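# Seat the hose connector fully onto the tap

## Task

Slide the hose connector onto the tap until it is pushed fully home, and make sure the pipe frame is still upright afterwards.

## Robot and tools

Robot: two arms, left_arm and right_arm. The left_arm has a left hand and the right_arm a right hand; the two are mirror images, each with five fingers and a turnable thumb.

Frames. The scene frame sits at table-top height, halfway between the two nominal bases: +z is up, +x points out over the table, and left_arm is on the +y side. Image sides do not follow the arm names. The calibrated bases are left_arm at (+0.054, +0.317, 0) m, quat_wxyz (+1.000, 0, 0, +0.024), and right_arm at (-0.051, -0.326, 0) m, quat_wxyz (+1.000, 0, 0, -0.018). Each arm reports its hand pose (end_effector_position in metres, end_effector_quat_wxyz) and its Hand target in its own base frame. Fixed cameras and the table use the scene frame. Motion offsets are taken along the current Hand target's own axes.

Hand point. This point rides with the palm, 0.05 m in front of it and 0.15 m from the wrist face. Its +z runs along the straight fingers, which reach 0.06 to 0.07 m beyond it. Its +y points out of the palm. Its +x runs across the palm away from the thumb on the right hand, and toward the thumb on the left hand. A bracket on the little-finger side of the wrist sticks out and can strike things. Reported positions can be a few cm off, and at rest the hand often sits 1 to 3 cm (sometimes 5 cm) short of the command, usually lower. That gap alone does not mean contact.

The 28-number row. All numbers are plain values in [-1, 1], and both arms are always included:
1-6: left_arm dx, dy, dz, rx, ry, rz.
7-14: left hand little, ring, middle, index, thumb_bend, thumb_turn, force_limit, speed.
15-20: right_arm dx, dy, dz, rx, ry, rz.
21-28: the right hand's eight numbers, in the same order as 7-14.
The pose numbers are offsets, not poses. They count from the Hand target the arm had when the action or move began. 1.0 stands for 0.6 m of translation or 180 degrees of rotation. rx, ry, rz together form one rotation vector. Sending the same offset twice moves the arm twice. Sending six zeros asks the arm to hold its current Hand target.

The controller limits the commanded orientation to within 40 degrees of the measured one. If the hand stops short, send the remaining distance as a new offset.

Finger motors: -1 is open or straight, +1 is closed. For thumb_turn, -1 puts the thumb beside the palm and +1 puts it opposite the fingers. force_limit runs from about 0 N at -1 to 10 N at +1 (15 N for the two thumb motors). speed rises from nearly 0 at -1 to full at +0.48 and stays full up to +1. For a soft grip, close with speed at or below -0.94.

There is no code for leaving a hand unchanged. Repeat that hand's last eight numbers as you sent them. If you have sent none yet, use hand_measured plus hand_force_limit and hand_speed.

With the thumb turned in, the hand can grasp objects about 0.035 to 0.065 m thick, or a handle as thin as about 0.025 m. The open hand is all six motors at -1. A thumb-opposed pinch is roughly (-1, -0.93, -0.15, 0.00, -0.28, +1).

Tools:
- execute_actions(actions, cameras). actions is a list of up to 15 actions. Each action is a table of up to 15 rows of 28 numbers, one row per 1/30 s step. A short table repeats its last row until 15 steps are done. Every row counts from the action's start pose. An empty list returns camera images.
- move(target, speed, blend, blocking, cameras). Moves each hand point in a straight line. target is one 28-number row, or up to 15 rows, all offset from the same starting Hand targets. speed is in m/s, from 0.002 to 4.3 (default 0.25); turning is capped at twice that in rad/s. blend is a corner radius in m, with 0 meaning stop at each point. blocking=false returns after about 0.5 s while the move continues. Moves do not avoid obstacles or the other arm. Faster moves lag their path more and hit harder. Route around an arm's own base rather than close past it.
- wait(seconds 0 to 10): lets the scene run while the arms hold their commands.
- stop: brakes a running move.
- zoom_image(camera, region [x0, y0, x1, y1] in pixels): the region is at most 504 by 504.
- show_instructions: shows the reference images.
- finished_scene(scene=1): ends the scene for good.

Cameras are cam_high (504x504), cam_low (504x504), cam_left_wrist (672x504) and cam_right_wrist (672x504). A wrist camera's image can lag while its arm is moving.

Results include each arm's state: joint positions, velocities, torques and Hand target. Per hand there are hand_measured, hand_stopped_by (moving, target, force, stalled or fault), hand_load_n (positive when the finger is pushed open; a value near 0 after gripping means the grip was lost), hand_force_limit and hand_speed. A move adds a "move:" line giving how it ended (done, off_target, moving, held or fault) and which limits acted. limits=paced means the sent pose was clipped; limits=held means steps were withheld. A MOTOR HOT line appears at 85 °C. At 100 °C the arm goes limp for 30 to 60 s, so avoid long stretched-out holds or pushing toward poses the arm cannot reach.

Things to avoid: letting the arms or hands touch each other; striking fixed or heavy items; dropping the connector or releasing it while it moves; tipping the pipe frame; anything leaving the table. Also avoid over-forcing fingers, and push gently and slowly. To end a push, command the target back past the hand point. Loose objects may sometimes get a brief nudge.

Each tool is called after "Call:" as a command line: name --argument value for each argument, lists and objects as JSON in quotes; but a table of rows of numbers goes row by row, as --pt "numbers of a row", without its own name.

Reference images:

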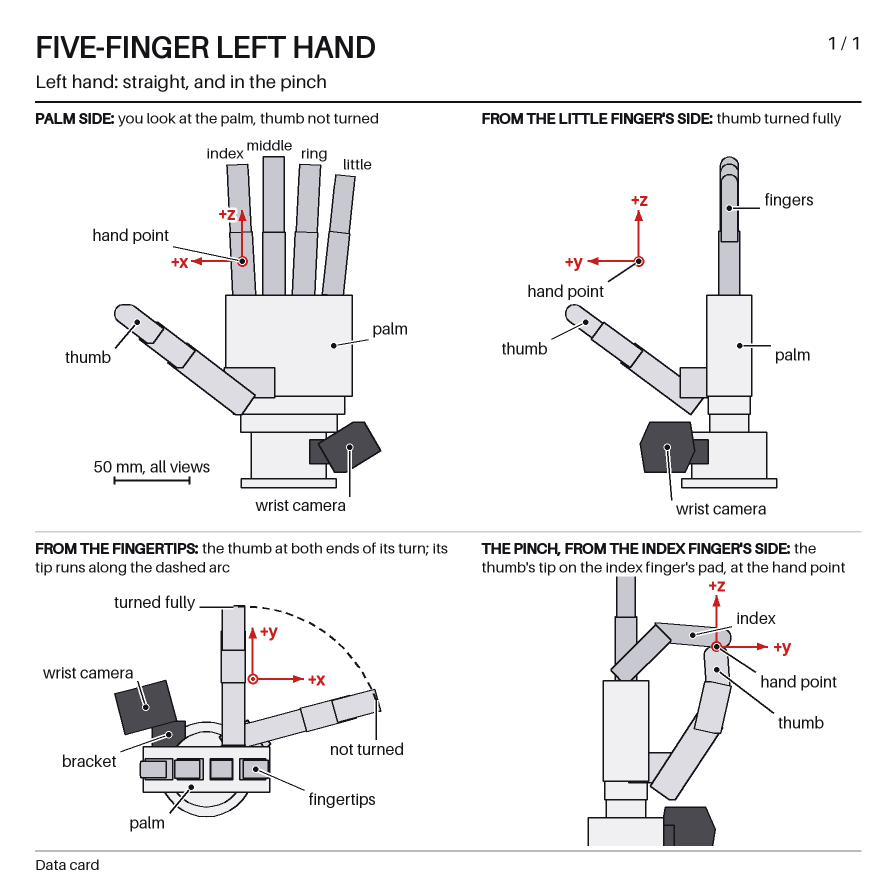

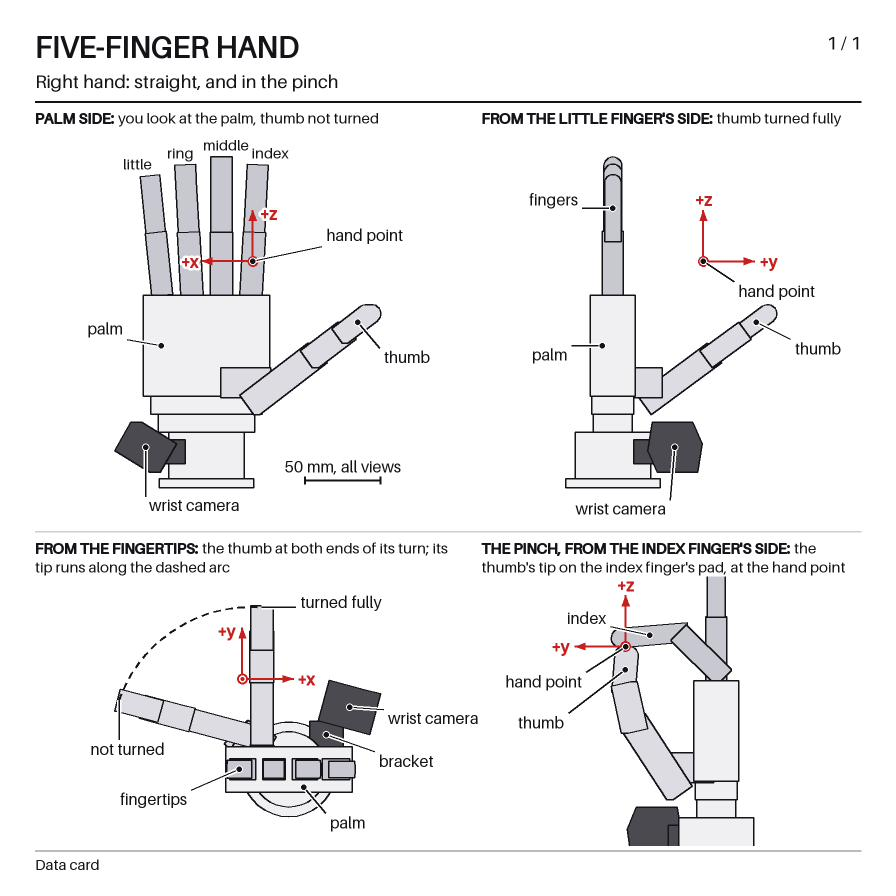

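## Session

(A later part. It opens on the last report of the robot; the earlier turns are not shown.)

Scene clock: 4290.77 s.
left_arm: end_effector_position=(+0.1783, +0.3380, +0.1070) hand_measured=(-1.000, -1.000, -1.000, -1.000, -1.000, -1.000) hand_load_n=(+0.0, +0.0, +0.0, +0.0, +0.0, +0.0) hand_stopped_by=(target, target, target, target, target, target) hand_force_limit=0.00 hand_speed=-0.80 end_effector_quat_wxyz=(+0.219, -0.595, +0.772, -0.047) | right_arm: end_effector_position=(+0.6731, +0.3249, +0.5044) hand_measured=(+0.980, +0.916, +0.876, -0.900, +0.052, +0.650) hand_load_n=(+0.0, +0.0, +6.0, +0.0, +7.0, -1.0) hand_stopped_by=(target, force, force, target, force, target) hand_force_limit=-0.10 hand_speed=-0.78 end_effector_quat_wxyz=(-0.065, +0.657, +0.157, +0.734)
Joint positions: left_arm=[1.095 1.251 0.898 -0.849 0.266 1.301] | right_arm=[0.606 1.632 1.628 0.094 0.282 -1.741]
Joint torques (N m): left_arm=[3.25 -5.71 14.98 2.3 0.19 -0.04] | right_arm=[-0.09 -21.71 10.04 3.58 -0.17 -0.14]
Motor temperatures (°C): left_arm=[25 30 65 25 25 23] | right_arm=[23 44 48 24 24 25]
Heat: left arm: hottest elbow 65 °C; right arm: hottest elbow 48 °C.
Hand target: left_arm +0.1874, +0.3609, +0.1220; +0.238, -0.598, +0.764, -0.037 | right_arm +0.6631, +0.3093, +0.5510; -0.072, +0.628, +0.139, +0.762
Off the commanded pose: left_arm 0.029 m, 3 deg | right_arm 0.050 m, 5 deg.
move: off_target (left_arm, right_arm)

Call:
wait --seconds 0.1 --cameras '["cam_high", "cam_low", "cam_right_wrist"]'

Call:
zoom_image --camera "cam_high" --region '[230, 130, 290, 190]'

Call:
zoom_image --camera "cam_low" --region '[209, 140, 249, 190]'

Call:
zoom_image --camera "cam_right_wrist" --region '[80, 230, 360, 504]'

Scene clock: 4298.53 s.
left_arm: end_effector_position=(+0.1783, +0.3380, +0.1070) hand_measured=(-1.000, -1.000, -1.000, -1.000, -1.000, -1.000) hand_load_n=(+0.0, +0.0, +0.0, +0.0, +0.0, +0.0) hand_stopped_by=(target, target, target, target, target, target) hand_force_limit=0.00 hand_speed=-0.80 end_effector_quat_wxyz=(+0.219, -0.595, +0.772, -0.047) | right_arm: end_effector_position=(+0.6731, +0.3249, +0.5044) hand_measured=(+0.980, +0.916, +0.876, -0.900, +0.052, +0.650) hand_load_n=(+0.0, +0.0, +6.5, +0.0, +7.0, -0.5) hand_stopped_by=(target, force, force, target, force, target) hand_force_limit=-0.10 hand_speed=-0.78 end_effector_quat_wxyz=(-0.065, +0.657, +0.157, +0.734)
Joint positions: left_arm=[1.095 1.251 0.898 -0.849 0.266 1.301] | right_arm=[0.606 1.632 1.628 0.094 0.282 -1.741]
Joint torques (N m): left_arm=[3.19 -5.77 14.99 2.3 0.19 -0.04] | right_arm=[-0.09 -21.83 10.06 3.63 -0.2 -0.14]
Motor temperatures (°C): left_arm=[25 30 65 25 25 23] | right_arm=[23 43 48 24 24 25]
Heat: left arm: hottest elbow 65 °C; right arm: hottest elbow 48 °C.
Hand target: left_arm +0.1874, +0.3609, +0.1220; +0.238, -0.598, +0.764, -0.037 | right_arm +0.6631, +0.3092, +0.5510; -0.072, +0.628, +0.139, +0.762
Off the commanded pose: left_arm 0.029 m, 3 deg | right_arm 0.050 m, 5 deg.
wait: 0.10 s; at rest from the start
camera_calibration:
cam_right_wrist: T_world_to_cam=[[0.232396, -0.884533, 0.404467, -0.0773796], [-0.409266, -0.466177, -0.784334, 0.808579], [0.882323, 0.0167415, -0.470347, -0.25175], [0, 0, 0, 1]] pos_world=[0.571031, 0.312711, 0.547084]
Images, in order (width x height): cam_high 504x504, cam_low 504x504, cam_right_wrist 672x504.

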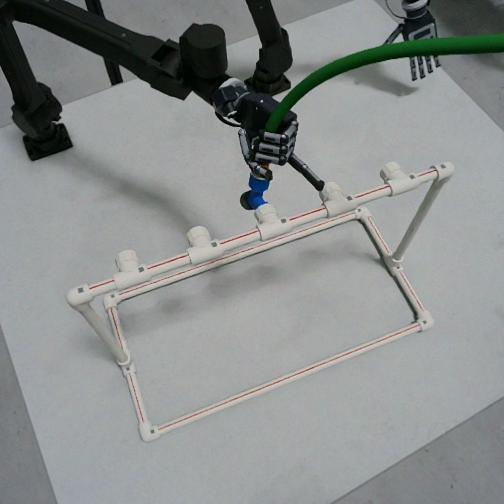

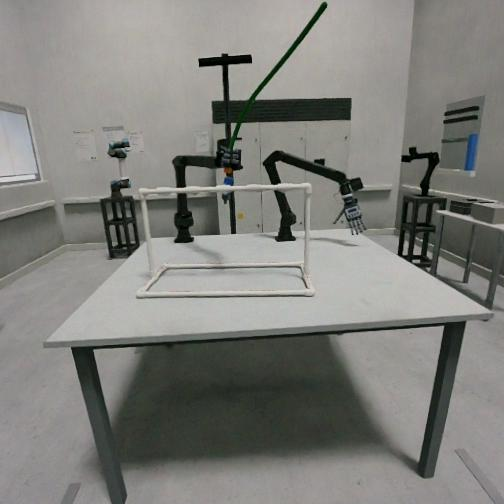

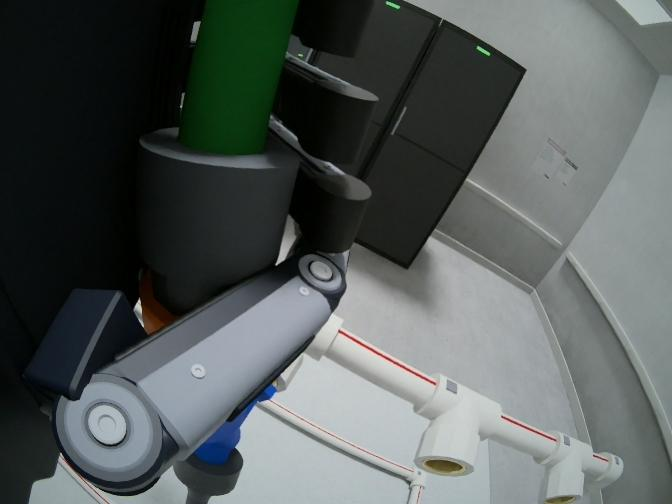

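Scaled by 8.400.

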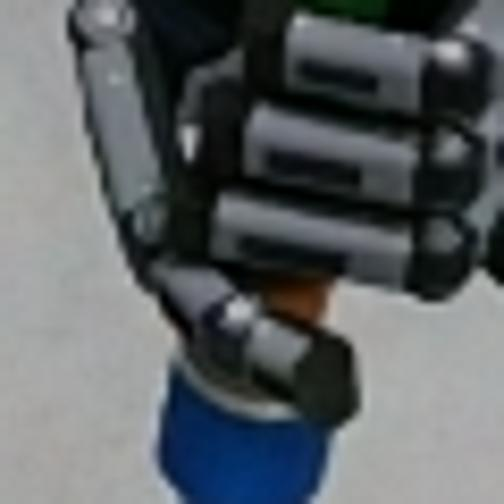

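Scaled by 10.080.

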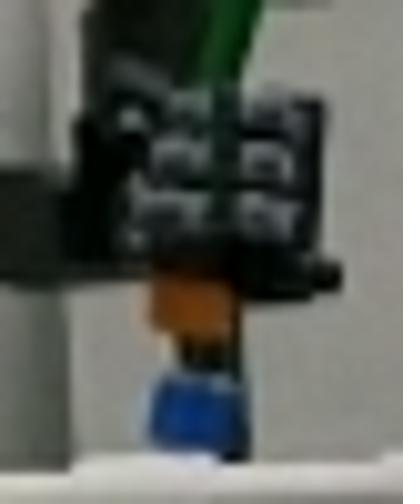

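Scaled by 1.800 from the camera's 672x504 image, which has a finer 960x720 frame.

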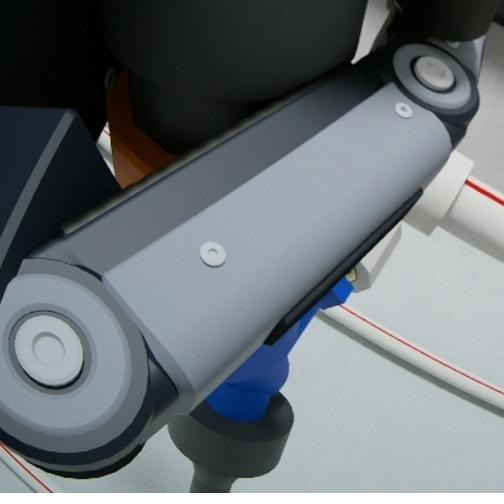

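Call:
move --pt "0 0 0 0 0 0 -1 -1 -1 -1 -1 -1 0 -0.8 -0.0026 0.0180 0.0020 0 0 0 0.98 0.98 0.98 -0.9 0.6 0.65 -0.1 -0.78" --pt "0 0 0 0 0 0 -1 -1 -1 -1 -1 -1 0 -0.8 -0.0005 -0.0084 0.0088 0 0 0 0.98 0.98 0.98 -0.9 0.6 0.65 -0.1 -0.78" --speed 0.05

Scene clock: 4349.97 s.
left_arm: end_effector_position=(+0.1783, +0.3380, +0.1070) hand_measured=(-1.000, -1.000, -1.000, -1.000, -1.000, -1.000) hand_load_n=(+0.0, +0.0, +0.0, +0.0, +0.0, +0.0) hand_stopped_by=(target, target, target, target, target, target) hand_force_limit=0.00 hand_speed=-0.80 end_effector_quat_wxyz=(+0.219, -0.595, +0.772, -0.047) | right_arm: end_effector_position=(+0.6770, +0.3126, +0.5046) hand_measured=(+0.980, +0.916, +0.876, -0.900, +0.052, +0.650) hand_load_n=(+0.0, +0.0, +6.0, +0.0, +7.5, -1.0) hand_stopped_by=(target, force, force, target, force, target) hand_force_limit=-0.10 hand_speed=-0.78 end_effector_quat_wxyz=(-0.059, +0.659, +0.151, +0.735)
Joint positions: left_arm=[1.095 1.251 0.898 -0.849 0.266 1.301] | right_arm=[0.589 1.627 1.623 0.094 0.282 -1.741]
Joint torques (N m): left_arm=[3.19 -5.77 14.98 2.29 0.2 -0.04] | right_arm=[1.38 -20.01 11.88 3.48 -0.03 -0.14]
Motor temperatures (°C): left_arm=[25 30 65 25 25 23] | right_arm=[23 41 49 24 24 25]
Heat: left arm: hottest elbow 65 °C; right arm: hottest elbow 49 °C.
Hand target: left_arm +0.1874, +0.3609, +0.1220; +0.238, -0.598, +0.764, -0.037 | right_arm +0.6667, +0.3157, +0.5511; -0.072, +0.628, +0.139, +0.762
Off the commanded pose: left_arm 0.029 m, 3 deg | right_arm 0.048 m, 5 deg.
move: off_target (left_arm, right_arm)

Call:
move --target '[0,0,0,0,0,0,-1,-1,-1,-1,-1,-1,0,-0.8,0.0019,-0.0285,0.0091,0,0,0,0.98,0.98,0.98,-0.9,0.6,0.65,-0.1,-0.78]' --speed 0.05

Scene clock: 4369.60 s.
left_arm: end_effector_position=(+0.1783, +0.3380, +0.1070) hand_measured=(-1.000, -1.000, -1.000, -1.000, -1.000, -1.000) hand_load_n=(+0.0, +0.5, +0.0, +0.0, +0.0, +0.0) hand_stopped_by=(target, target, target, target, target, target) hand_force_limit=0.00 hand_speed=-0.80 end_effector_quat_wxyz=(+0.219, -0.595, +0.772, -0.047) | right_arm: end_effector_position=(+0.6689, +0.3282, +0.5011) hand_measured=(+0.980, +0.916, +0.876, -0.900, +0.052, +0.650) hand_load_n=(+0.0, +0.0, +6.0, +0.0, +7.0, -1.0) hand_stopped_by=(target, force, force, target, force, target) hand_force_limit=-0.10 hand_speed=-0.78 end_effector_quat_wxyz=(-0.061, +0.660, +0.153, +0.733)
Joint positions: left_arm=[1.095 1.251 0.898 -0.849 0.266 1.301] | right_arm=[0.619 1.632 1.623 0.094 0.308 -1.741]
Joint torques (N m): left_arm=[3.25 -5.77 14.99 2.29 0.19 -0.04] | right_arm=[1.14 -18.02 14.08 3.38 0 -0.18]
Motor temperatures (°C): left_arm=[25 30 65 25 25 23] | right_arm=[23 41 50 24 24 25]
Heat: left arm: hottest elbow 65 °C; right arm: hottest elbow 50 °C.
Hand target: left_arm +0.1874, +0.3609, +0.1220; +0.238, -0.598, +0.764, -0.037 | right_arm +0.6666, +0.3337, +0.5511; -0.072, +0.628, +0.139, +0.762
Off the commanded pose: left_arm 0.029 m, 3 deg | right_arm 0.050 m, 5 deg.
move: off_target (left_arm, right_arm)

Call:
move --target '[0,0,0,0,0,0,-1,-1,-1,-1,-1,-1,0,-0.8,-0.0025,-0.0021,0.0161,0,0,0,0.98,0.98,0.98,-0.9,0.6,0.65,-0.1,-0.78]' --speed 0.05

Scene clock: 4379.90 s.
left_arm: end_effector_position=(+0.1783, +0.3380, +0.1070) hand_measured=(-1.000, -1.000, -1.000, -1.000, -1.000, -1.000) hand_load_n=(+0.0, +0.0, +0.0, +0.0, +0.0, +0.0) hand_stopped_by=(target, target, target, target, target, target) hand_force_limit=0.00 hand_speed=-0.80 end_effector_quat_wxyz=(+0.219, -0.595, +0.772, -0.047) | right_arm: end_effector_position=(+0.6755, +0.3329, +0.4886) hand_measured=(+0.980, +0.916, +0.876, -0.900, +0.052, +0.650) hand_load_n=(+0.0, +0.0, +6.5, +0.0, +7.0, -1.0) hand_stopped_by=(target, force, force, target, force, target) hand_force_limit=-0.10 hand_speed=-0.78 end_effector_quat_wxyz=(-0.058, +0.666, +0.156, +0.728)
Joint positions: left_arm=[1.095 1.251 0.898 -0.849 0.266 1.301] | right_arm=[0.619 1.654 1.628 0.094 0.308 -1.742]
Joint torques (N m): left_arm=[3.25 -5.77 14.99 2.32 0.19 -0.04] | right_arm=[0.91 -19.02 15.79 3.38 -0.13 -0.18]
Motor temperatures (°C): left_arm=[25 30 65 25 25 23] | right_arm=[23 41 51 24 24 25]
Heat: left arm: hottest elbow 65 °C; right arm: hottest elbow 51 °C.
Hand target: left_arm +0.1874, +0.3609, +0.1220; +0.238, -0.598, +0.764, -0.037 | right_arm +0.6756, +0.3377, +0.5513; -0.073, +0.628, +0.139, +0.762
Off the commanded pose: left_arm 0.029 m, 3 deg | right_arm 0.063 m, 6 deg.
move: off_target (left_arm, right_arm)

Call:
wait --seconds 0.1 --cameras '["cam_high", "cam_low", "cam_right_wrist"]'

Call:
zoom_image --camera "cam_high" --region '[230, 130, 290, 190]'

Call:
zoom_image --camera "cam_low" --region '[209, 140, 249, 190]'

Call:
zoom_image --camera "cam_right_wrist" --region '[80, 230, 360, 504]'

Scene clock: 4392.17 s.
left_arm: end_effector_position=(+0.1783, +0.3380, +0.1070) hand_measured=(-1.000, -1.000, -1.000, -1.000, -1.000, -1.000) hand_load_n=(+0.0, +0.0, +0.0, +0.0, +0.0, +0.0) hand_stopped_by=(target, target, target, target, target, target) hand_force_limit=0.00 hand_speed=-0.80 end_effector_quat_wxyz=(+0.219, -0.595, +0.772, -0.047) | right_arm: end_effector_position=(+0.6755, +0.3329, +0.4886) hand_measured=(+0.980, +0.916, +0.876, -0.900, +0.052, +0.650) hand_load_n=(+0.0, +0.0, +6.0, +0.0, +7.0, -1.0) hand_stopped_by=(target, force, force, target, force, target) hand_force_limit=-0.10 hand_speed=-0.78 end_effector_quat_wxyz=(-0.058, +0.666, +0.156, +0.728)
Joint positions: left_arm=[1.095 1.251 0.898 -0.849 0.266 1.301] | right_arm=[0.619 1.654 1.628 0.094 0.308 -1.742]
Joint torques (N m): left_arm=[3.25 -5.83 14.99 2.3 0.19 -0.04] | right_arm=[0.97 -19.02 15.62 3.32 -0.12 -0.18]
Motor temperatures (°C): left_arm=[25 30 65 25 25 23] | right_arm=[23 41 54 24 24 25]
Heat: left arm: hottest elbow 65 °C; right arm: hottest elbow 54 °C.
Hand target: left_arm +0.1874, +0.3609, +0.1220; +0.238, -0.598, +0.764, -0.037 | right_arm +0.6756, +0.3377, +0.5513; -0.073, +0.628, +0.139, +0.762
Off the commanded pose: left_arm 0.029 m, 3 deg | right_arm 0.063 m, 6 deg.
wait: 0.10 s; at rest from the start
camera_calibration:
cam_right_wrist: T_world_to_cam=[[0.228247, -0.882925, 0.410301, -0.0650025], [-0.430087, -0.469515, -0.771091, 0.809485], [0.873457, -0.000465968, -0.4869, -0.241622], [0, 0, 0, 1]] pos_world=[0.574032, 0.32256, 0.533211]
Images, in order (width x height): cam_high 504x504, cam_low 504x504, cam_right_wrist 672x504.

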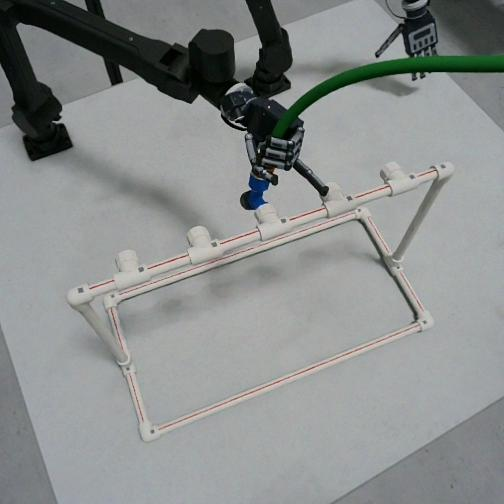

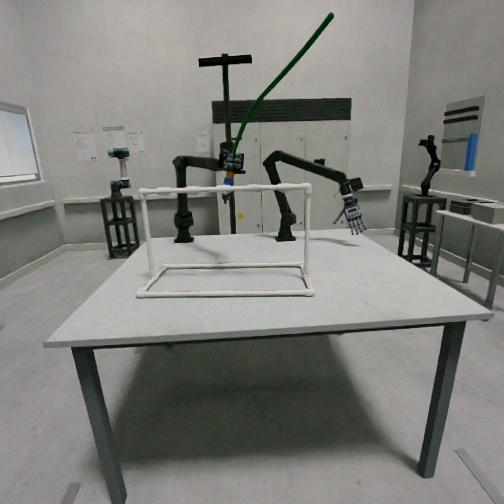

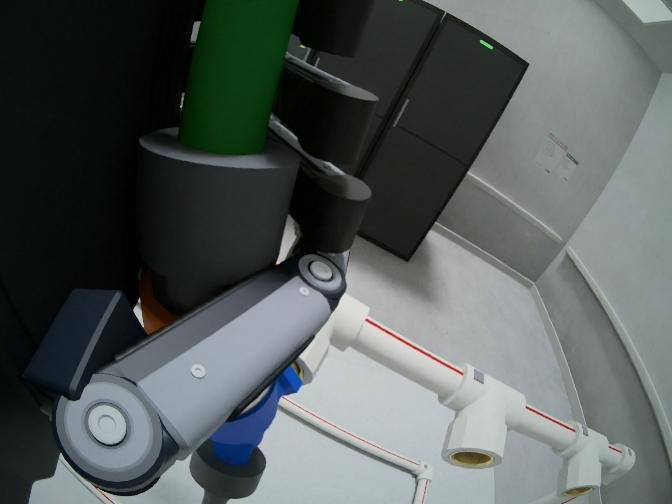

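Scaled by 8.400.

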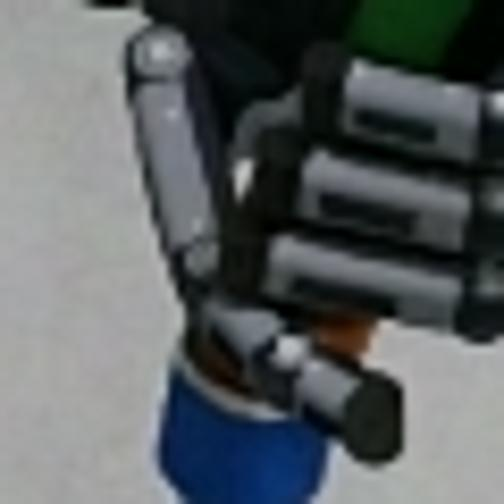

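Scaled by 10.080.

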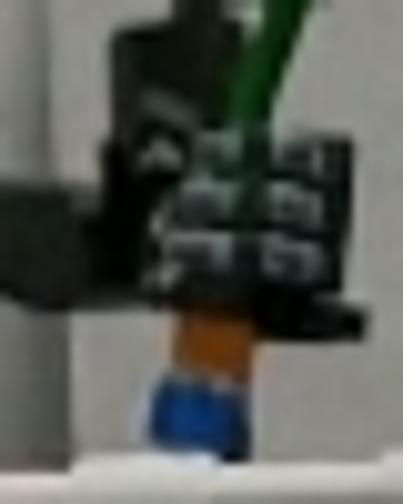

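Scaled by 1.800 from the camera's 672x504 image, which has a finer 960x720 frame.

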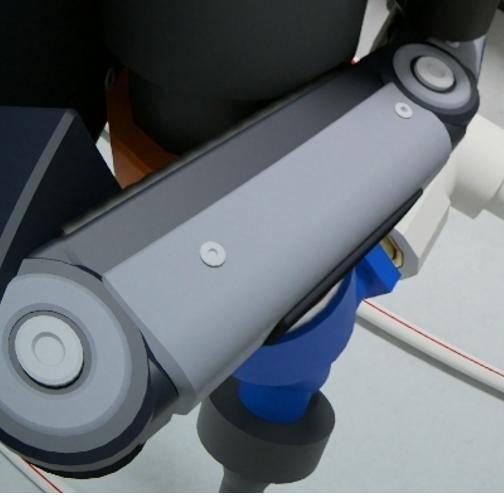

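Call:
zoom_image --camera "cam_low" --region '[217, 160, 241, 188]'

Call:
zoom_image --camera "cam_high" --region '[245, 155, 285, 195]'

Scaled by 18.000.

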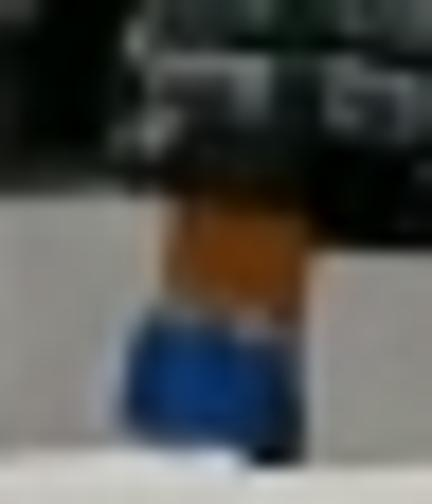

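Scaled by 12.600.

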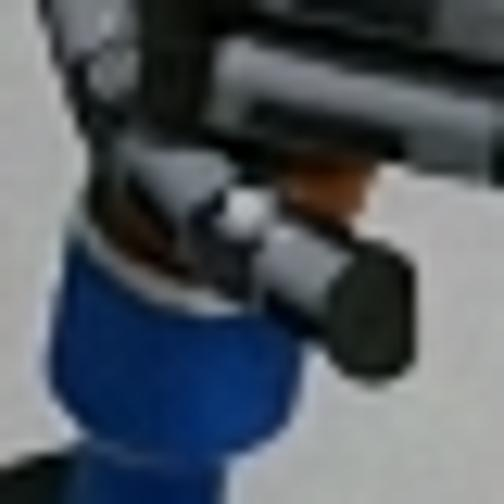

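Call:
zoom_image --camera "cam_right_wrist" --region '[170, 330, 330, 490]'

Scaled by 3.150 from the camera's 672x504 image, which has a finer 960x720 frame.

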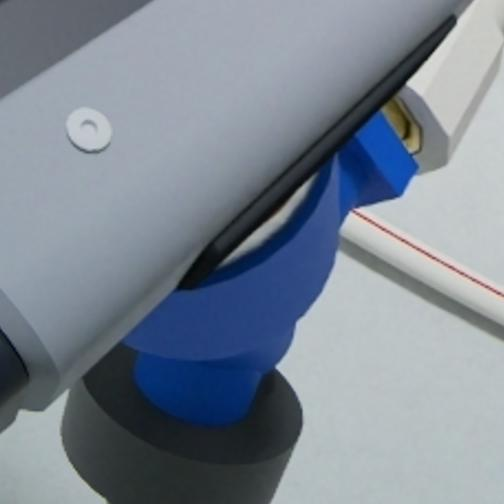

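Call:
zoom_image --camera "cam_high" --region '[249, 163, 277, 185]'

Scaled by 18.000.

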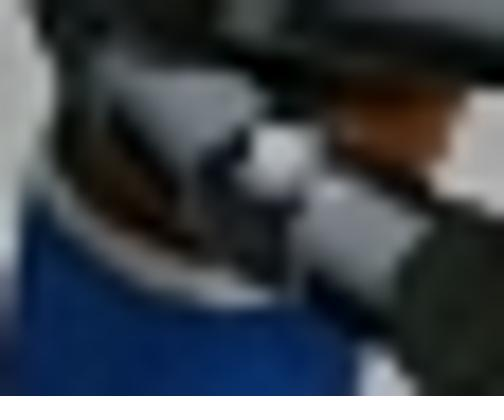

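Call:
move --target '[0,0,0,0,0,0,-1,-1,-1,-1,-1,-1,0,-0.8,-0.0026,0.0180,0.0020,0,0,0,0.98,0.98,0.98,-0.9,0.6,0.65,-0.1,-0.78]' --speed 0.05

Scene clock: 4619.77 s.
left_arm: end_effector_position=(+0.1783, +0.3380, +0.1070) hand_measured=(-1.000, -1.000, -1.000, -1.000, -1.000, -1.000) hand_load_n=(+0.0, +0.0, +0.0, +0.0, +0.0, +0.0) hand_stopped_by=(target, target, target, target, target, target) hand_force_limit=0.00 hand_speed=-0.80 end_effector_quat_wxyz=(+0.219, -0.595, +0.772, -0.047) | right_arm: end_effector_position=(+0.6756, +0.3360, +0.4887) hand_measured=(+0.980, +0.916, +0.876, -0.900, +0.052, +0.650) hand_load_n=(+0.0, +0.0, +6.5, +0.0, +7.0, -1.0) hand_stopped_by=(target, force, force, target, force, target) hand_force_limit=-0.10 hand_speed=-0.78 end_effector_quat_wxyz=(-0.064, +0.664, +0.162, +0.727)
Joint positions: left_arm=[1.095 1.251 0.898 -0.849 0.266 1.301] | right_arm=[0.619 1.654 1.628 0.094 0.292 -1.742]
Joint torques (N m): left_arm=[3.25 -5.83 14.98 2.3 0.19 -0.04] | right_arm=[-0.38 -19.37 15.06 3.32 -0.2 -0.15]
Motor temperatures (°C): left_arm=[25 30 65 25 25 23] | right_arm=[23 42 66 24 24 25]
Heat: left arm: hottest elbow 65 °C; right arm: hottest elbow 66 °C.
Hand target: left_arm +0.1874, +0.3609, +0.1220; +0.238, -0.598, +0.764, -0.037 | right_arm +0.6801, +0.3277, +0.5513; -0.073, +0.628, +0.139, +0.762
Off the commanded pose: left_arm 0.029 m, 3 deg | right_arm 0.063 m, 6 deg.
move: off_target (left_arm, right_arm)

Call:
move --target '[0,0,0,0,0,0,-1,-1,-1,-1,-1,-1,0,-0.8,-0.0018,0.0135,0.0014,0,0,0,0.98,0.98,0.98,-0.9,0.6,0.65,-0.1,-0.78]' --speed 0.05

Scene clock: 4628.10 s.
left_arm: end_effector_position=(+0.1783, +0.3380, +0.1070) hand_measured=(-1.000, -1.000, -1.000, -1.000, -1.000, -1.000) hand_load_n=(+0.0, +0.0, +0.0, +0.0, +0.0, -0.5) hand_stopped_by=(target, target, target, target, target, target) hand_force_limit=0.00 hand_speed=-0.80 end_effector_quat_wxyz=(+0.219, -0.595, +0.772, -0.047) | right_arm: end_effector_position=(+0.6799, +0.3301, +0.4888) hand_measured=(+0.980, +0.916, +0.876, -0.900, +0.052, +0.650) hand_load_n=(+0.0, +0.0, +6.0, +0.0, +7.0, -1.0) hand_stopped_by=(target, force, force, target, force, target) hand_force_limit=-0.10 hand_speed=-0.78 end_effector_quat_wxyz=(-0.064, +0.664, +0.162, +0.727)
Joint positions: left_arm=[1.095 1.251 0.898 -0.849 0.266 1.301] | right_arm=[0.606 1.654 1.628 0.094 0.278 -1.742]
Joint torques (N m): left_arm=[3.25 -5.71 14.99 2.29 0.19 -0.04] | right_arm=[-0.44 -19.66 14.8 3.32 -0.17 -0.12]
Motor temperatures (°C): left_arm=[25 30 65 25 25 23] | right_arm=[23 42 65 24 24 25]
Heat: left arm: hottest elbow 65 °C; right arm: hottest elbow 65 °C.
Hand target: left_arm +0.1874, +0.3609, +0.1220; +0.238, -0.598, +0.764, -0.037 | right_arm +0.6835, +0.3201, +0.5514; -0.072, +0.628, +0.139, +0.762
Off the commanded pose: left_arm 0.029 m, 3 deg | right_arm 0.063 m, 6 deg.
move: off_target (left_arm, right_arm)

Call:
move --target '[0,0,0,0,0,0,-1,-1,-1,-1,-1,-1,0,-0.8,0.0022,-0.0017,-0.0115,0,0,0,0.98,0.98,0.98,-0.9,0.6,0.65,-0.1,-0.78]' --speed 0.05

Scene clock: 4643.07 s.
left_arm: end_effector_position=(+0.1783, +0.3380, +0.1070) hand_measured=(-1.000, -1.000, -1.000, -1.000, -1.000, -1.000) hand_load_n=(+0.0, +0.0, +0.0, +0.0, +0.0, +0.0) hand_stopped_by=(target, target, target, target, target, target) hand_force_limit=0.00 hand_speed=-0.80 end_effector_quat_wxyz=(+0.219, -0.595, +0.772, -0.047) | right_arm: end_effector_position=(+0.6799, +0.3301, +0.4888) hand_measured=(+0.980, +0.916, +0.876, -0.900, +0.052, +0.650) hand_load_n=(+0.0, +0.0, +6.5, +0.0, +7.0, -1.0) hand_stopped_by=(target, force, force, target, force, target) hand_force_limit=-0.10 hand_speed=-0.78 end_effector_quat_wxyz=(-0.064, +0.664, +0.162, +0.727)
Joint positions: left_arm=[1.095 1.251 0.898 -0.849 0.266 1.301] | right_arm=[0.606 1.654 1.628 0.094 0.278 -1.742]
Joint torques (N m): left_arm=[3.19 -5.77 14.98 2.29 0.19 -0.04] | right_arm=[-0.15 -20.95 13.45 3.41 0 -0.12]
Motor temperatures (°C): left_arm=[25 30 65 25 25 23] | right_arm=[23 42 65 24 24 25]
Heat: left arm: hottest elbow 65 °C; right arm: hottest elbow 65 °C.
Hand target: left_arm +0.1874, +0.3609, +0.1220; +0.238, -0.598, +0.764, -0.037 | right_arm +0.6765, +0.3191, +0.5513; -0.072, +0.628, +0.139, +0.762
Off the commanded pose: left_arm 0.029 m, 3 deg | right_arm 0.064 m, 6 deg.
move: off_target (left_arm, right_arm)

Call:
move --target '[0,0,0,0,0,0,-1,-1,-1,-1,-1,-1,0,-0.8,0.0022,-0.0017,-0.0115,0,0,0,0.98,0.98,0.98,-0.9,0.6,0.65,-0.1,-0.78]' --speed 0.05

Scene clock: 4650.17 s.
left_arm: end_effector_position=(+0.1783, +0.3380, +0.1070) hand_measured=(-1.000, -1.000, -1.000, -1.000, -1.000, -1.000) hand_load_n=(+0.0, +0.0, +0.0, +0.0, +0.0, +0.0) hand_stopped_by=(target, target, target, target, target, target) hand_force_limit=0.00 hand_speed=-0.80 end_effector_quat_wxyz=(+0.219, -0.595, +0.772, -0.047) | right_arm: end_effector_position=(+0.6798, +0.3290, +0.4891) hand_measured=(+0.980, +0.916, +0.876, -0.900, +0.052, +0.650) hand_load_n=(+0.0, +0.0, +6.5, +0.0, +7.0, -0.5) hand_stopped_by=(target, force, force, target, force, target) hand_force_limit=-0.10 hand_speed=-0.78 end_effector_quat_wxyz=(-0.062, +0.664, +0.161, +0.727)
Joint positions: left_arm=[1.095 1.251 0.898 -0.849 0.266 1.301] | right_arm=[0.606 1.654 1.628 0.094 0.283 -1.742]
Joint torques (N m): left_arm=[3.25 -5.71 14.99 2.32 0.19 -0.04] | right_arm=[0.32 -21.89 12.08 3.51 0.03 -0.13]
Motor temperatures (°C): left_arm=[25 30 65 25 25 23] | right_arm=[23 42 64 24 24 25]
Heat: left arm: hottest elbow 65 °C; right arm: hottest elbow 64 °C.
Hand target: left_arm +0.1874, +0.3609, +0.1220; +0.238, -0.598, +0.764, -0.037 | right_arm +0.6695, +0.3180, +0.5512; -0.072, +0.628, +0.139, +0.762
Off the commanded pose: left_arm 0.029 m, 3 deg | right_arm 0.064 m, 6 deg.
move: off_target (left_arm, right_arm)

Call:
move --target '[0,0,0,0,0,0,-1,-1,-1,-1,-1,-1,0,-0.8,0.0020,-0.0030,-0.0100,0,0,0,0.98,0.98,0.98,-0.9,0.6,0.65,-0.1,-0.78]' --speed 0.05

Scene clock: 4659.03 s.
left_arm: end_effector_position=(+0.1783, +0.3380, +0.1070) hand_measured=(-1.000, -1.000, -1.000, -1.000, -1.000, -1.000) hand_load_n=(+0.0, +0.0, +0.0, +0.0, +0.0, +0.0) hand_stopped_by=(target, target, target, target, target, target) hand_force_limit=0.00 hand_speed=-0.80 end_effector_quat_wxyz=(+0.219, -0.595, +0.772, -0.047) | right_arm: end_effector_position=(+0.6764, +0.3253, +0.4973) hand_measured=(+0.980, +0.916, +0.876, -0.900, +0.052, +0.650) hand_load_n=(+0.0, +0.0, +6.5, +0.0, +7.0, -1.0) hand_stopped_by=(target, force, force, target, force, target) hand_force_limit=-0.10 hand_speed=-0.78 end_effector_quat_wxyz=(-0.061, +0.661, +0.156, +0.731)
Joint positions: left_arm=[1.095 1.251 0.898 -0.849 0.266 1.301] | right_arm=[0.606 1.642 1.628 0.094 0.289 -1.742]
Joint torques (N m): left_arm=[3.25 -5.77 14.98 2.29 0.2 -0.04] | right_arm=[0.79 -21.54 11.08 3.59 -0.03 -0.13]
Motor temperatures (°C): left_arm=[25 30 65 25 25 23] | right_arm=[23 43 63 24 24 25]
Heat: left arm: hottest elbow 65 °C; right arm: hottest elbow 63 °C.
Hand target: left_arm +0.1874, +0.3609, +0.1220; +0.238, -0.598, +0.764, -0.037 | right_arm +0.6631, +0.3180, +0.5511; -0.072, +0.628, +0.139, +0.762
Off the commanded pose: left_arm 0.029 m, 3 deg | right_arm 0.056 m, 6 deg.
move: off_target (left_arm, right_arm)

Call:
move --target '[0,0,0,0,0,0,-1,-1,-1,-1,-1,-1,0,-0.8,0.0024,-0.0160,-0.0022,0,0,0,0.98,0.98,0.98,-0.9,0.6,0.65,-0.1,-0.78]' --speed 0.05

Scene clock: 4670.53 s.
left_arm: end_effector_position=(+0.1783, +0.3380, +0.1070) hand_measured=(-1.000, -1.000, -1.000, -1.000, -1.000, -1.000) hand_load_n=(+0.0, +0.0, +0.0, +0.0, +0.0, +0.0) hand_stopped_by=(target, target, target, target, target, target) hand_force_limit=0.00 hand_speed=-0.80 end_effector_quat_wxyz=(+0.219, -0.595, +0.772, -0.047) | right_arm: end_effector_position=(+0.6736, +0.3276, +0.4971) hand_measured=(+0.980, +0.916, +0.876, -0.900, +0.052, +0.650) hand_load_n=(+0.0, +0.0, +6.5, +0.0, +7.0, -1.0) hand_stopped_by=(target, force, force, target, force, target) hand_force_limit=-0.10 hand_speed=-0.78 end_effector_quat_wxyz=(-0.059, +0.662, +0.153, +0.731)
Joint positions: left_arm=[1.095 1.251 0.898 -0.849 0.266 1.301] | right_arm=[0.614 1.642 1.628 0.094 0.306 -1.742]
Joint torques (N m): left_arm=[3.19 -5.77 14.98 2.29 0.19 -0.04] | right_arm=[1.2 -21.48 11.43 3.55 -0.03 -0.17]
Motor temperatures (°C): left_arm=[25 30 65 25 25 23] | right_arm=[23 42 61 24 24 25]
Heat: left arm: hottest elbow 65 °C; right arm: hottest elbow 61 °C.
Hand target: left_arm +0.1874, +0.3609, +0.1220; +0.238, -0.598, +0.764, -0.037 | right_arm +0.6589, +0.3269, +0.5511; -0.072, +0.628, +0.139, +0.762
Off the commanded pose: left_arm 0.029 m, 3 deg | right_arm 0.056 m, 6 deg.
move: off_target (left_arm, right_arm)

Call:
wait --seconds 0.1 --cameras '["cam_high", "cam_low", "cam_right_wrist"]'

Call:
zoom_image --camera "cam_high" --region '[245, 150, 285, 190]'

Call:
zoom_image --camera "cam_low" --region '[217, 160, 241, 188]'

Call:
zoom_image --camera "cam_right_wrist" --region '[170, 330, 330, 490]'

Scene clock: 4678.90 s.
left_arm: end_effector_position=(+0.1783, +0.3380, +0.1070) hand_measured=(-1.000, -1.000, -1.000, -1.000, -1.000, -1.000) hand_load_n=(+0.0, +0.5, +0.0, +0.0, +0.0, +0.0) hand_stopped_by=(target, target, target, target, target, target) hand_force_limit=0.00 hand_speed=-0.80 end_effector_quat_wxyz=(+0.219, -0.595, +0.772, -0.047) | right_arm: end_effector_position=(+0.6736, +0.3276, +0.4971) hand_measured=(+0.980, +0.916, +0.876, -0.900, +0.052, +0.650) hand_load_n=(+0.0, +0.0, +6.5, +0.0, +7.0, -1.0) hand_stopped_by=(target, force, force, target, force, target) hand_force_limit=-0.10 hand_speed=-0.78 end_effector_quat_wxyz=(-0.059, +0.662, +0.153, +0.731)
Joint positions: left_arm=[1.095 1.251 0.898 -0.849 0.266 1.301] | right_arm=[0.614 1.642 1.628 0.094 0.306 -1.742]
Joint torques (N m): left_arm=[3.19 -5.71 14.99 2.29 0.19 -0.04] | right_arm=[1.44 -21.48 11.41 3.59 -0.03 -0.18]
Motor temperatures (°C): left_arm=[25 30 65 25 25 23] | right_arm=[23 42 60 24 24 25]
Heat: left arm: hottest elbow 65 °C; right arm: hottest elbow 60 °C.
Hand target: left_arm +0.1874, +0.3609, +0.1220; +0.238, -0.598, +0.764, -0.037 | right_arm +0.6589, +0.3269, +0.5511; -0.072, +0.628, +0.139, +0.762
Off the commanded pose: left_arm 0.029 m, 3 deg | right_arm 0.056 m, 6 deg.
wait: 0.10 s; at rest from the start
camera_calibration:
cam_right_wrist: T_world_to_cam=[[0.221899, -0.88627, 0.406555, -0.06554], [-0.42375, -0.463169, -0.778403, 0.810136], [0.878178, 0.000449022, -0.478333, -0.243572], [0, 0, 0, 1]] pos_world=[0.571737, 0.317253, 0.540749]
Images, in order (width x height): cam_high 504x504, cam_low 504x504, cam_right_wrist 672x504.

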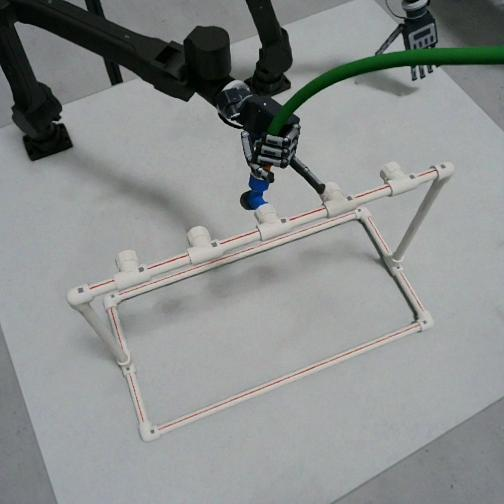

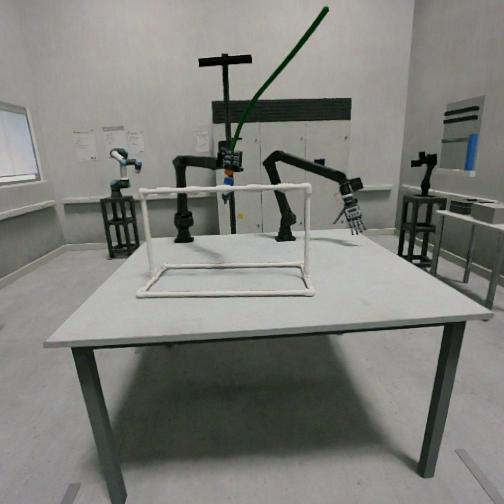

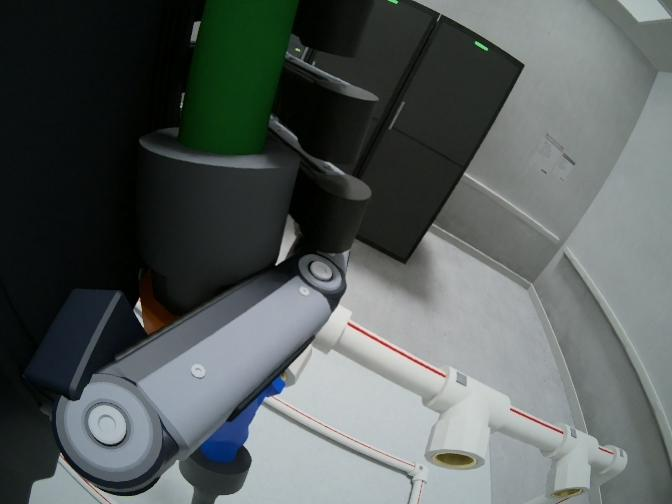

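Scaled by 12.600.

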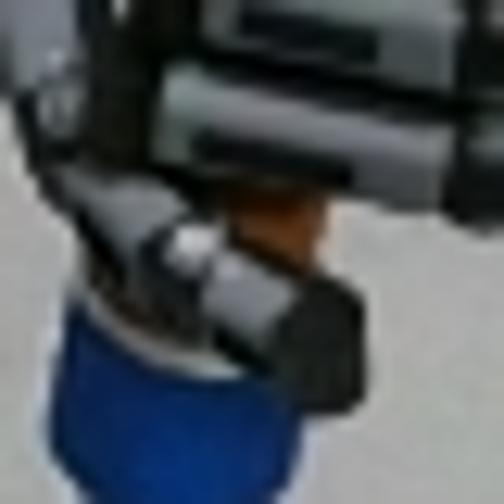

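Scaled by 18.000.

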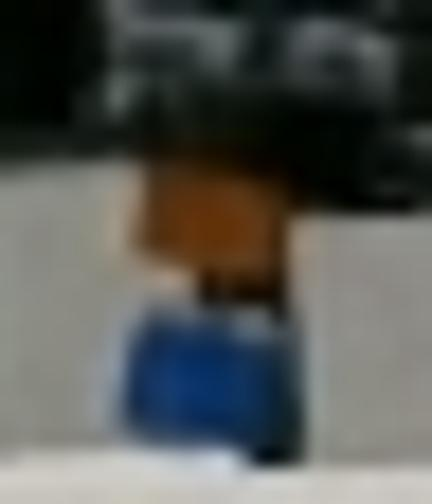

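Scaled by 3.150 from the camera's 672x504 image, which has a finer 960x720 frame.

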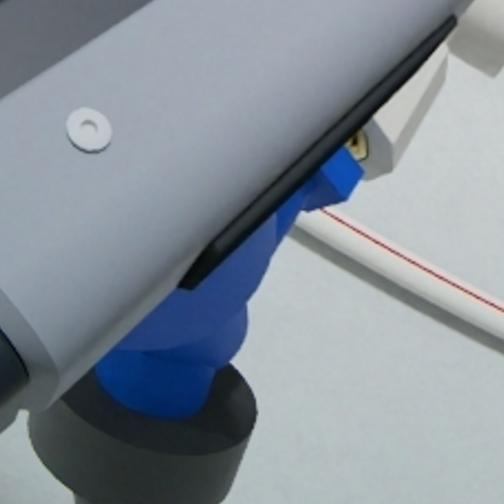

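Call:
zoom_image --camera "cam_low" --region '[220, 168, 238, 188]'

Scaled by 25.200.

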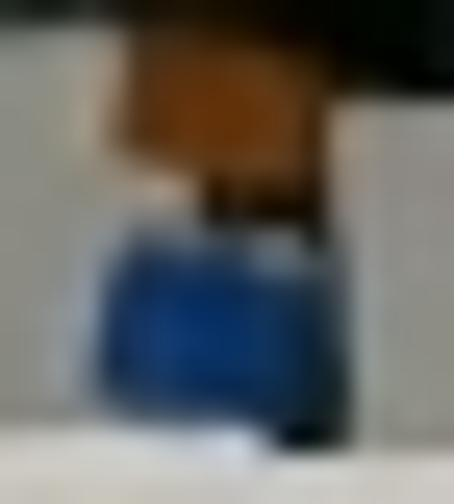

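Call:
move --target '[0,0,0,0,0,0,-1,-1,-1,-1,-1,-1,0,-0.8,0.0007,-0.0050,-0.0006,0,0,0,0.98,0.98,0.98,-0.9,0.6,0.65,-0.1,-0.78]' --speed 0.05

Scene clock: 4773.43 s.
left_arm: end_effector_position=(+0.1783, +0.3380, +0.1070) hand_measured=(-1.000, -1.000, -1.000, -1.000, -1.000, -1.000) hand_load_n=(+0.0, +0.0, +0.0, +0.0, +0.0, +0.0) hand_stopped_by=(target, target, target, target, target, target) hand_force_limit=0.00 hand_speed=-0.80 end_effector_quat_wxyz=(+0.219, -0.595, +0.772, -0.047) | right_arm: end_effector_position=(+0.6718, +0.3302, +0.4971) hand_measured=(+0.980, +0.916, +0.876, -0.900, +0.052, +0.650) hand_load_n=(-0.5, +0.0, +6.0, +0.0, +7.0, -1.0) hand_stopped_by=(target, force, force, target, force, target) hand_force_limit=-0.10 hand_speed=-0.78 end_effector_quat_wxyz=(-0.059, +0.662, +0.153, +0.731)
Joint positions: left_arm=[1.095 1.251 0.898 -0.849 0.266 1.301] | right_arm=[0.62 1.642 1.628 0.094 0.311 -1.742]
Joint torques (N m): left_arm=[3.19 -5.77 14.99 2.29 0.19 -0.04] | right_arm=[1.32 -21.48 11.54 3.55 -0.02 -0.18]
Motor temperatures (°C): left_arm=[25 30 65 25 25 23] | right_arm=[23 42 56 24 24 25]
Heat: left arm: hottest elbow 65 °C; right arm: hottest elbow 56 °C.
Hand target: left_arm +0.1874, +0.3609, +0.1220; +0.238, -0.598, +0.764, -0.037 | right_arm +0.6576, +0.3298, +0.5510; -0.073, +0.628, +0.139, +0.762
Off the commanded pose: left_arm 0.029 m, 3 deg | right_arm 0.056 m, 6 deg.
move: off_target (left_arm, right_arm)

Call:
wait --seconds 0.1 --cameras '["cam_high", "cam_low", "cam_right_wrist"]'

Call:
zoom_image --camera "cam_high" --region '[249, 158, 277, 186]'

Call:
zoom_image --camera "cam_low" --region '[220, 168, 238, 188]'

Call:
zoom_image --camera "cam_right_wrist" --region '[100, 230, 300, 430]'

Scene clock: 4779.93 s.
left_arm: end_effector_position=(+0.1783, +0.3380, +0.1070) hand_measured=(-1.000, -1.000, -1.000, -1.000, -1.000, -1.000) hand_load_n=(+0.0, +0.0, +0.0, +0.0, +0.0, +0.0) hand_stopped_by=(target, target, target, target, target, target) hand_force_limit=0.00 hand_speed=-0.80 end_effector_quat_wxyz=(+0.219, -0.595, +0.772, -0.047) | right_arm: end_effector_position=(+0.6718, +0.3301, +0.4971) hand_measured=(+0.980, +0.916, +0.876, -0.900, +0.052, +0.650) hand_load_n=(+0.0, +0.0, +6.5, +0.0, +7.0, -1.0) hand_stopped_by=(target, force, force, target, force, target) hand_force_limit=-0.10 hand_speed=-0.78 end_effector_quat_wxyz=(-0.059, +0.662, +0.153, +0.731)
Joint positions: left_arm=[1.095 1.251 0.898 -0.849 0.266 1.301] | right_arm=[0.62 1.642 1.628 0.094 0.311 -1.742]
Joint torques (N m): left_arm=[3.25 -5.77 14.98 2.28 0.19 -0.04] | right_arm=[1.38 -21.36 11.54 3.56 -0.02 -0.18]
Motor temperatures (°C): left_arm=[25 30 65 25 25 23] | right_arm=[23 42 56 24 24 25]
Heat: left arm: hottest elbow 65 °C; right arm: hottest elbow 56 °C.
Hand target: left_arm +0.1874, +0.3609, +0.1220; +0.238, -0.598, +0.764, -0.037 | right_arm +0.6576, +0.3297, +0.5510; -0.072, +0.628, +0.139, +0.762
Off the commanded pose: left_arm 0.029 m, 3 deg | right_arm 0.056 m, 6 deg.
wait: 0.10 s; at rest from the start
camera_calibration:
cam_right_wrist: T_world_to_cam=[[0.222055, -0.886391, 0.406206, -0.0628564], [-0.423937, -0.462938, -0.778438, 0.810501], [0.878048, 0.000649822, -0.478572, -0.241989], [0, 0, 0, 1]] pos_world=[0.570037, 0.319653, 0.540648]
Images, in order (width x height): cam_high 504x504, cam_low 504x504, cam_right_wrist 672x504.

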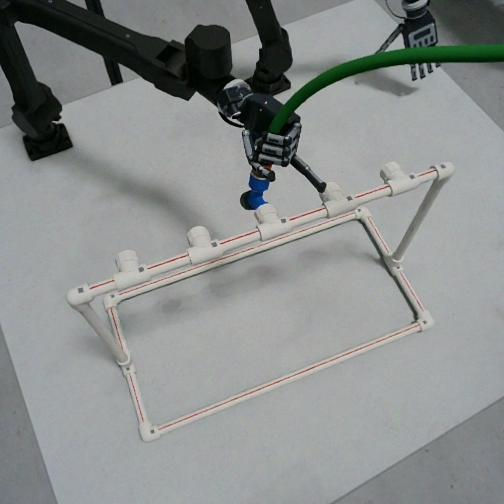

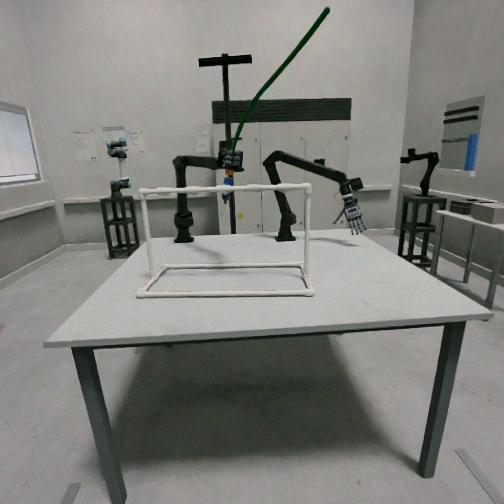

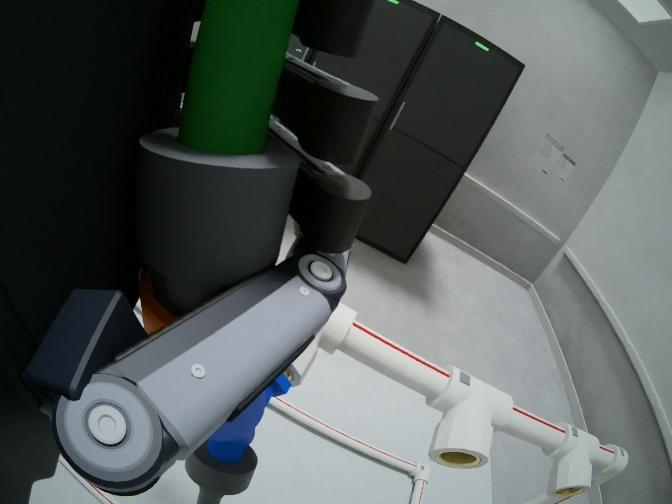

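Scaled by 18.000.

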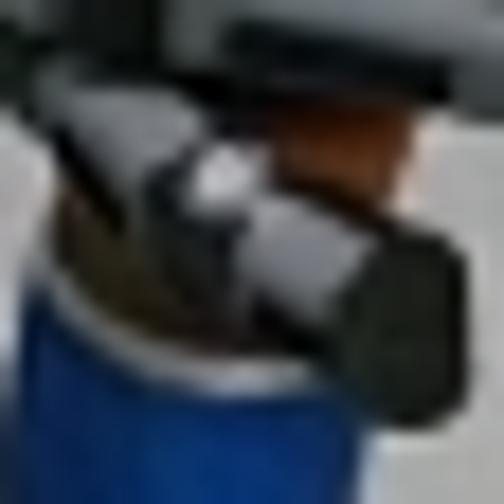

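Scaled by 25.200.

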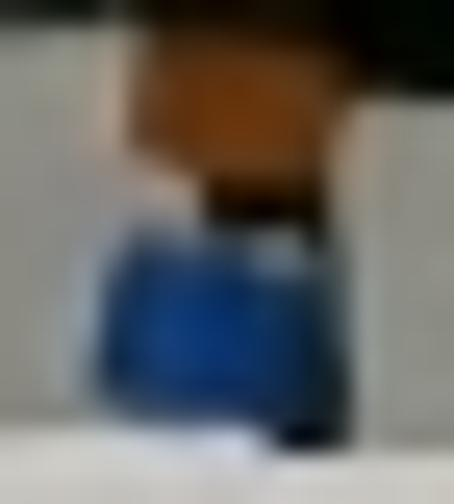

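Scaled by 2.520 from the camera's 672x504 image, which has a finer 960x720 frame.

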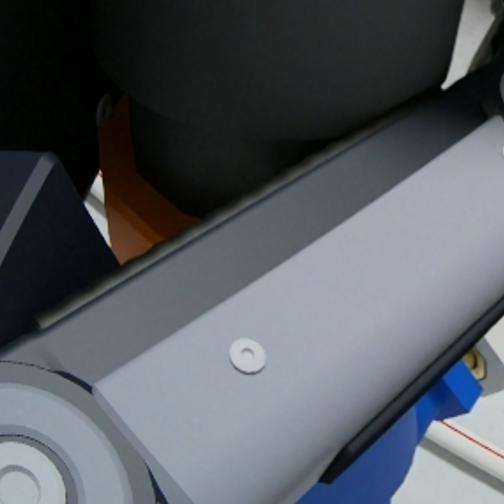

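Call:
move --target '[0,0,0,0,0,0,-1,-1,-1,-1,-1,-1,0,-0.8,-0.0150,0.0003,-0.0033,0,0,0,0.98,0.98,0.98,-0.9,0.6,0.65,-0.1,-0.78]' --speed 0.03

Scene clock: 4867.87 s.
left_arm: end_effector_position=(+0.1783, +0.3380, +0.1070) hand_measured=(-1.000, -1.000, -1.000, -1.000, -1.000, -1.000) hand_load_n=(+0.0, +0.0, +0.0, +0.0, +0.0, +0.0) hand_stopped_by=(target, target, target, target, target, target) hand_force_limit=0.00 hand_speed=-0.80 end_effector_quat_wxyz=(+0.219, -0.595, +0.772, -0.047) | right_arm: end_effector_position=(+0.6718, +0.3301, +0.5018) hand_measured=(+0.980, +0.916, +0.876, -0.900, +0.052, +0.650) hand_load_n=(+0.0, +0.0, +6.0, +0.0, +7.0, -0.5) hand_stopped_by=(target, force, force, target, force, target) hand_force_limit=-0.10 hand_speed=-0.78 end_effector_quat_wxyz=(-0.061, +0.656, +0.149, +0.737)
Joint positions: left_arm=[1.095 1.251 0.898 -0.849 0.266 1.301] | right_arm=[0.62 1.642 1.628 0.114 0.311 -1.742]
Joint torques (N m): left_arm=[3.25 -5.77 14.98 2.3 0.19 -0.04] | right_arm=[1.32 -21.3 9.76 3.73 -0.1 -0.18]
Motor temperatures (°C): left_arm=[25 30 65 25 25 23] | right_arm=[23 42 55 24 24 25]
Heat: left arm: hottest elbow 65 °C; right arm: hottest elbow 55 °C.
Hand target: left_arm +0.1874, +0.3609, +0.1220; +0.238, -0.598, +0.764, -0.037 | right_arm +0.6576, +0.3284, +0.5419; -0.072, +0.628, +0.139, +0.762
Off the commanded pose: left_arm 0.029 m, 3 deg | right_arm 0.043 m, 5 deg.
move: off_target (left_arm, right_arm)

Call:
move --target '[0,0,0,0,0,0,-1,-1,-1,-1,-1,-1,0,-0.8,-0.0150,0.0003,-0.0033,0,0,0,0.98,0.98,0.98,-0.9,0.6,0.65,-0.1,-0.78]' --speed 0.03

Scene clock: 4875.63 s.
left_arm: end_effector_position=(+0.1783, +0.3380, +0.1070) hand_measured=(-1.000, -1.000, -1.000, -1.000, -1.000, -1.000) hand_load_n=(+0.0, +0.0, +0.0, +0.0, +0.0, +0.0) hand_stopped_by=(target, target, target, target, target, target) hand_force_limit=0.00 hand_speed=-0.80 end_effector_quat_wxyz=(+0.219, -0.595, +0.772, -0.047) | right_arm: end_effector_position=(+0.6714, +0.3298, +0.4894) hand_measured=(+0.980, +0.916, +0.876, -0.900, +0.052, +0.650) hand_load_n=(+0.0, +0.0, +6.0, +0.0, +6.5, -1.0) hand_stopped_by=(target, force, force, target, force, target) hand_force_limit=-0.10 hand_speed=-0.78 end_effector_quat_wxyz=(-0.061, +0.657, +0.150, +0.736)
Joint positions: left_arm=[1.095 1.251 0.898 -0.849 0.266 1.301] | right_arm=[0.62 1.642 1.598 0.139 0.311 -1.742]
Joint torques (N m): left_arm=[3.25 -5.77 14.99 2.3 0.19 -0.04] | right_arm=[1.03 -21.48 9.83 3.79 -0.16 -0.18]
Motor temperatures (°C): left_arm=[25 30 65 25 25 23] | right_arm=[23 42 55 24 24 25]
Heat: left arm: hottest elbow 65 °C; right arm: hottest elbow 55 °C.
Hand target: left_arm +0.1874, +0.3609, +0.1220; +0.238, -0.598, +0.764, -0.037 | right_arm +0.6575, +0.3269, +0.5329; -0.072, +0.628, +0.139, +0.762
Off the commanded pose: left_arm 0.029 m, 3 deg | right_arm 0.046 m, 5 deg.
move: off_target (left_arm, right_arm)


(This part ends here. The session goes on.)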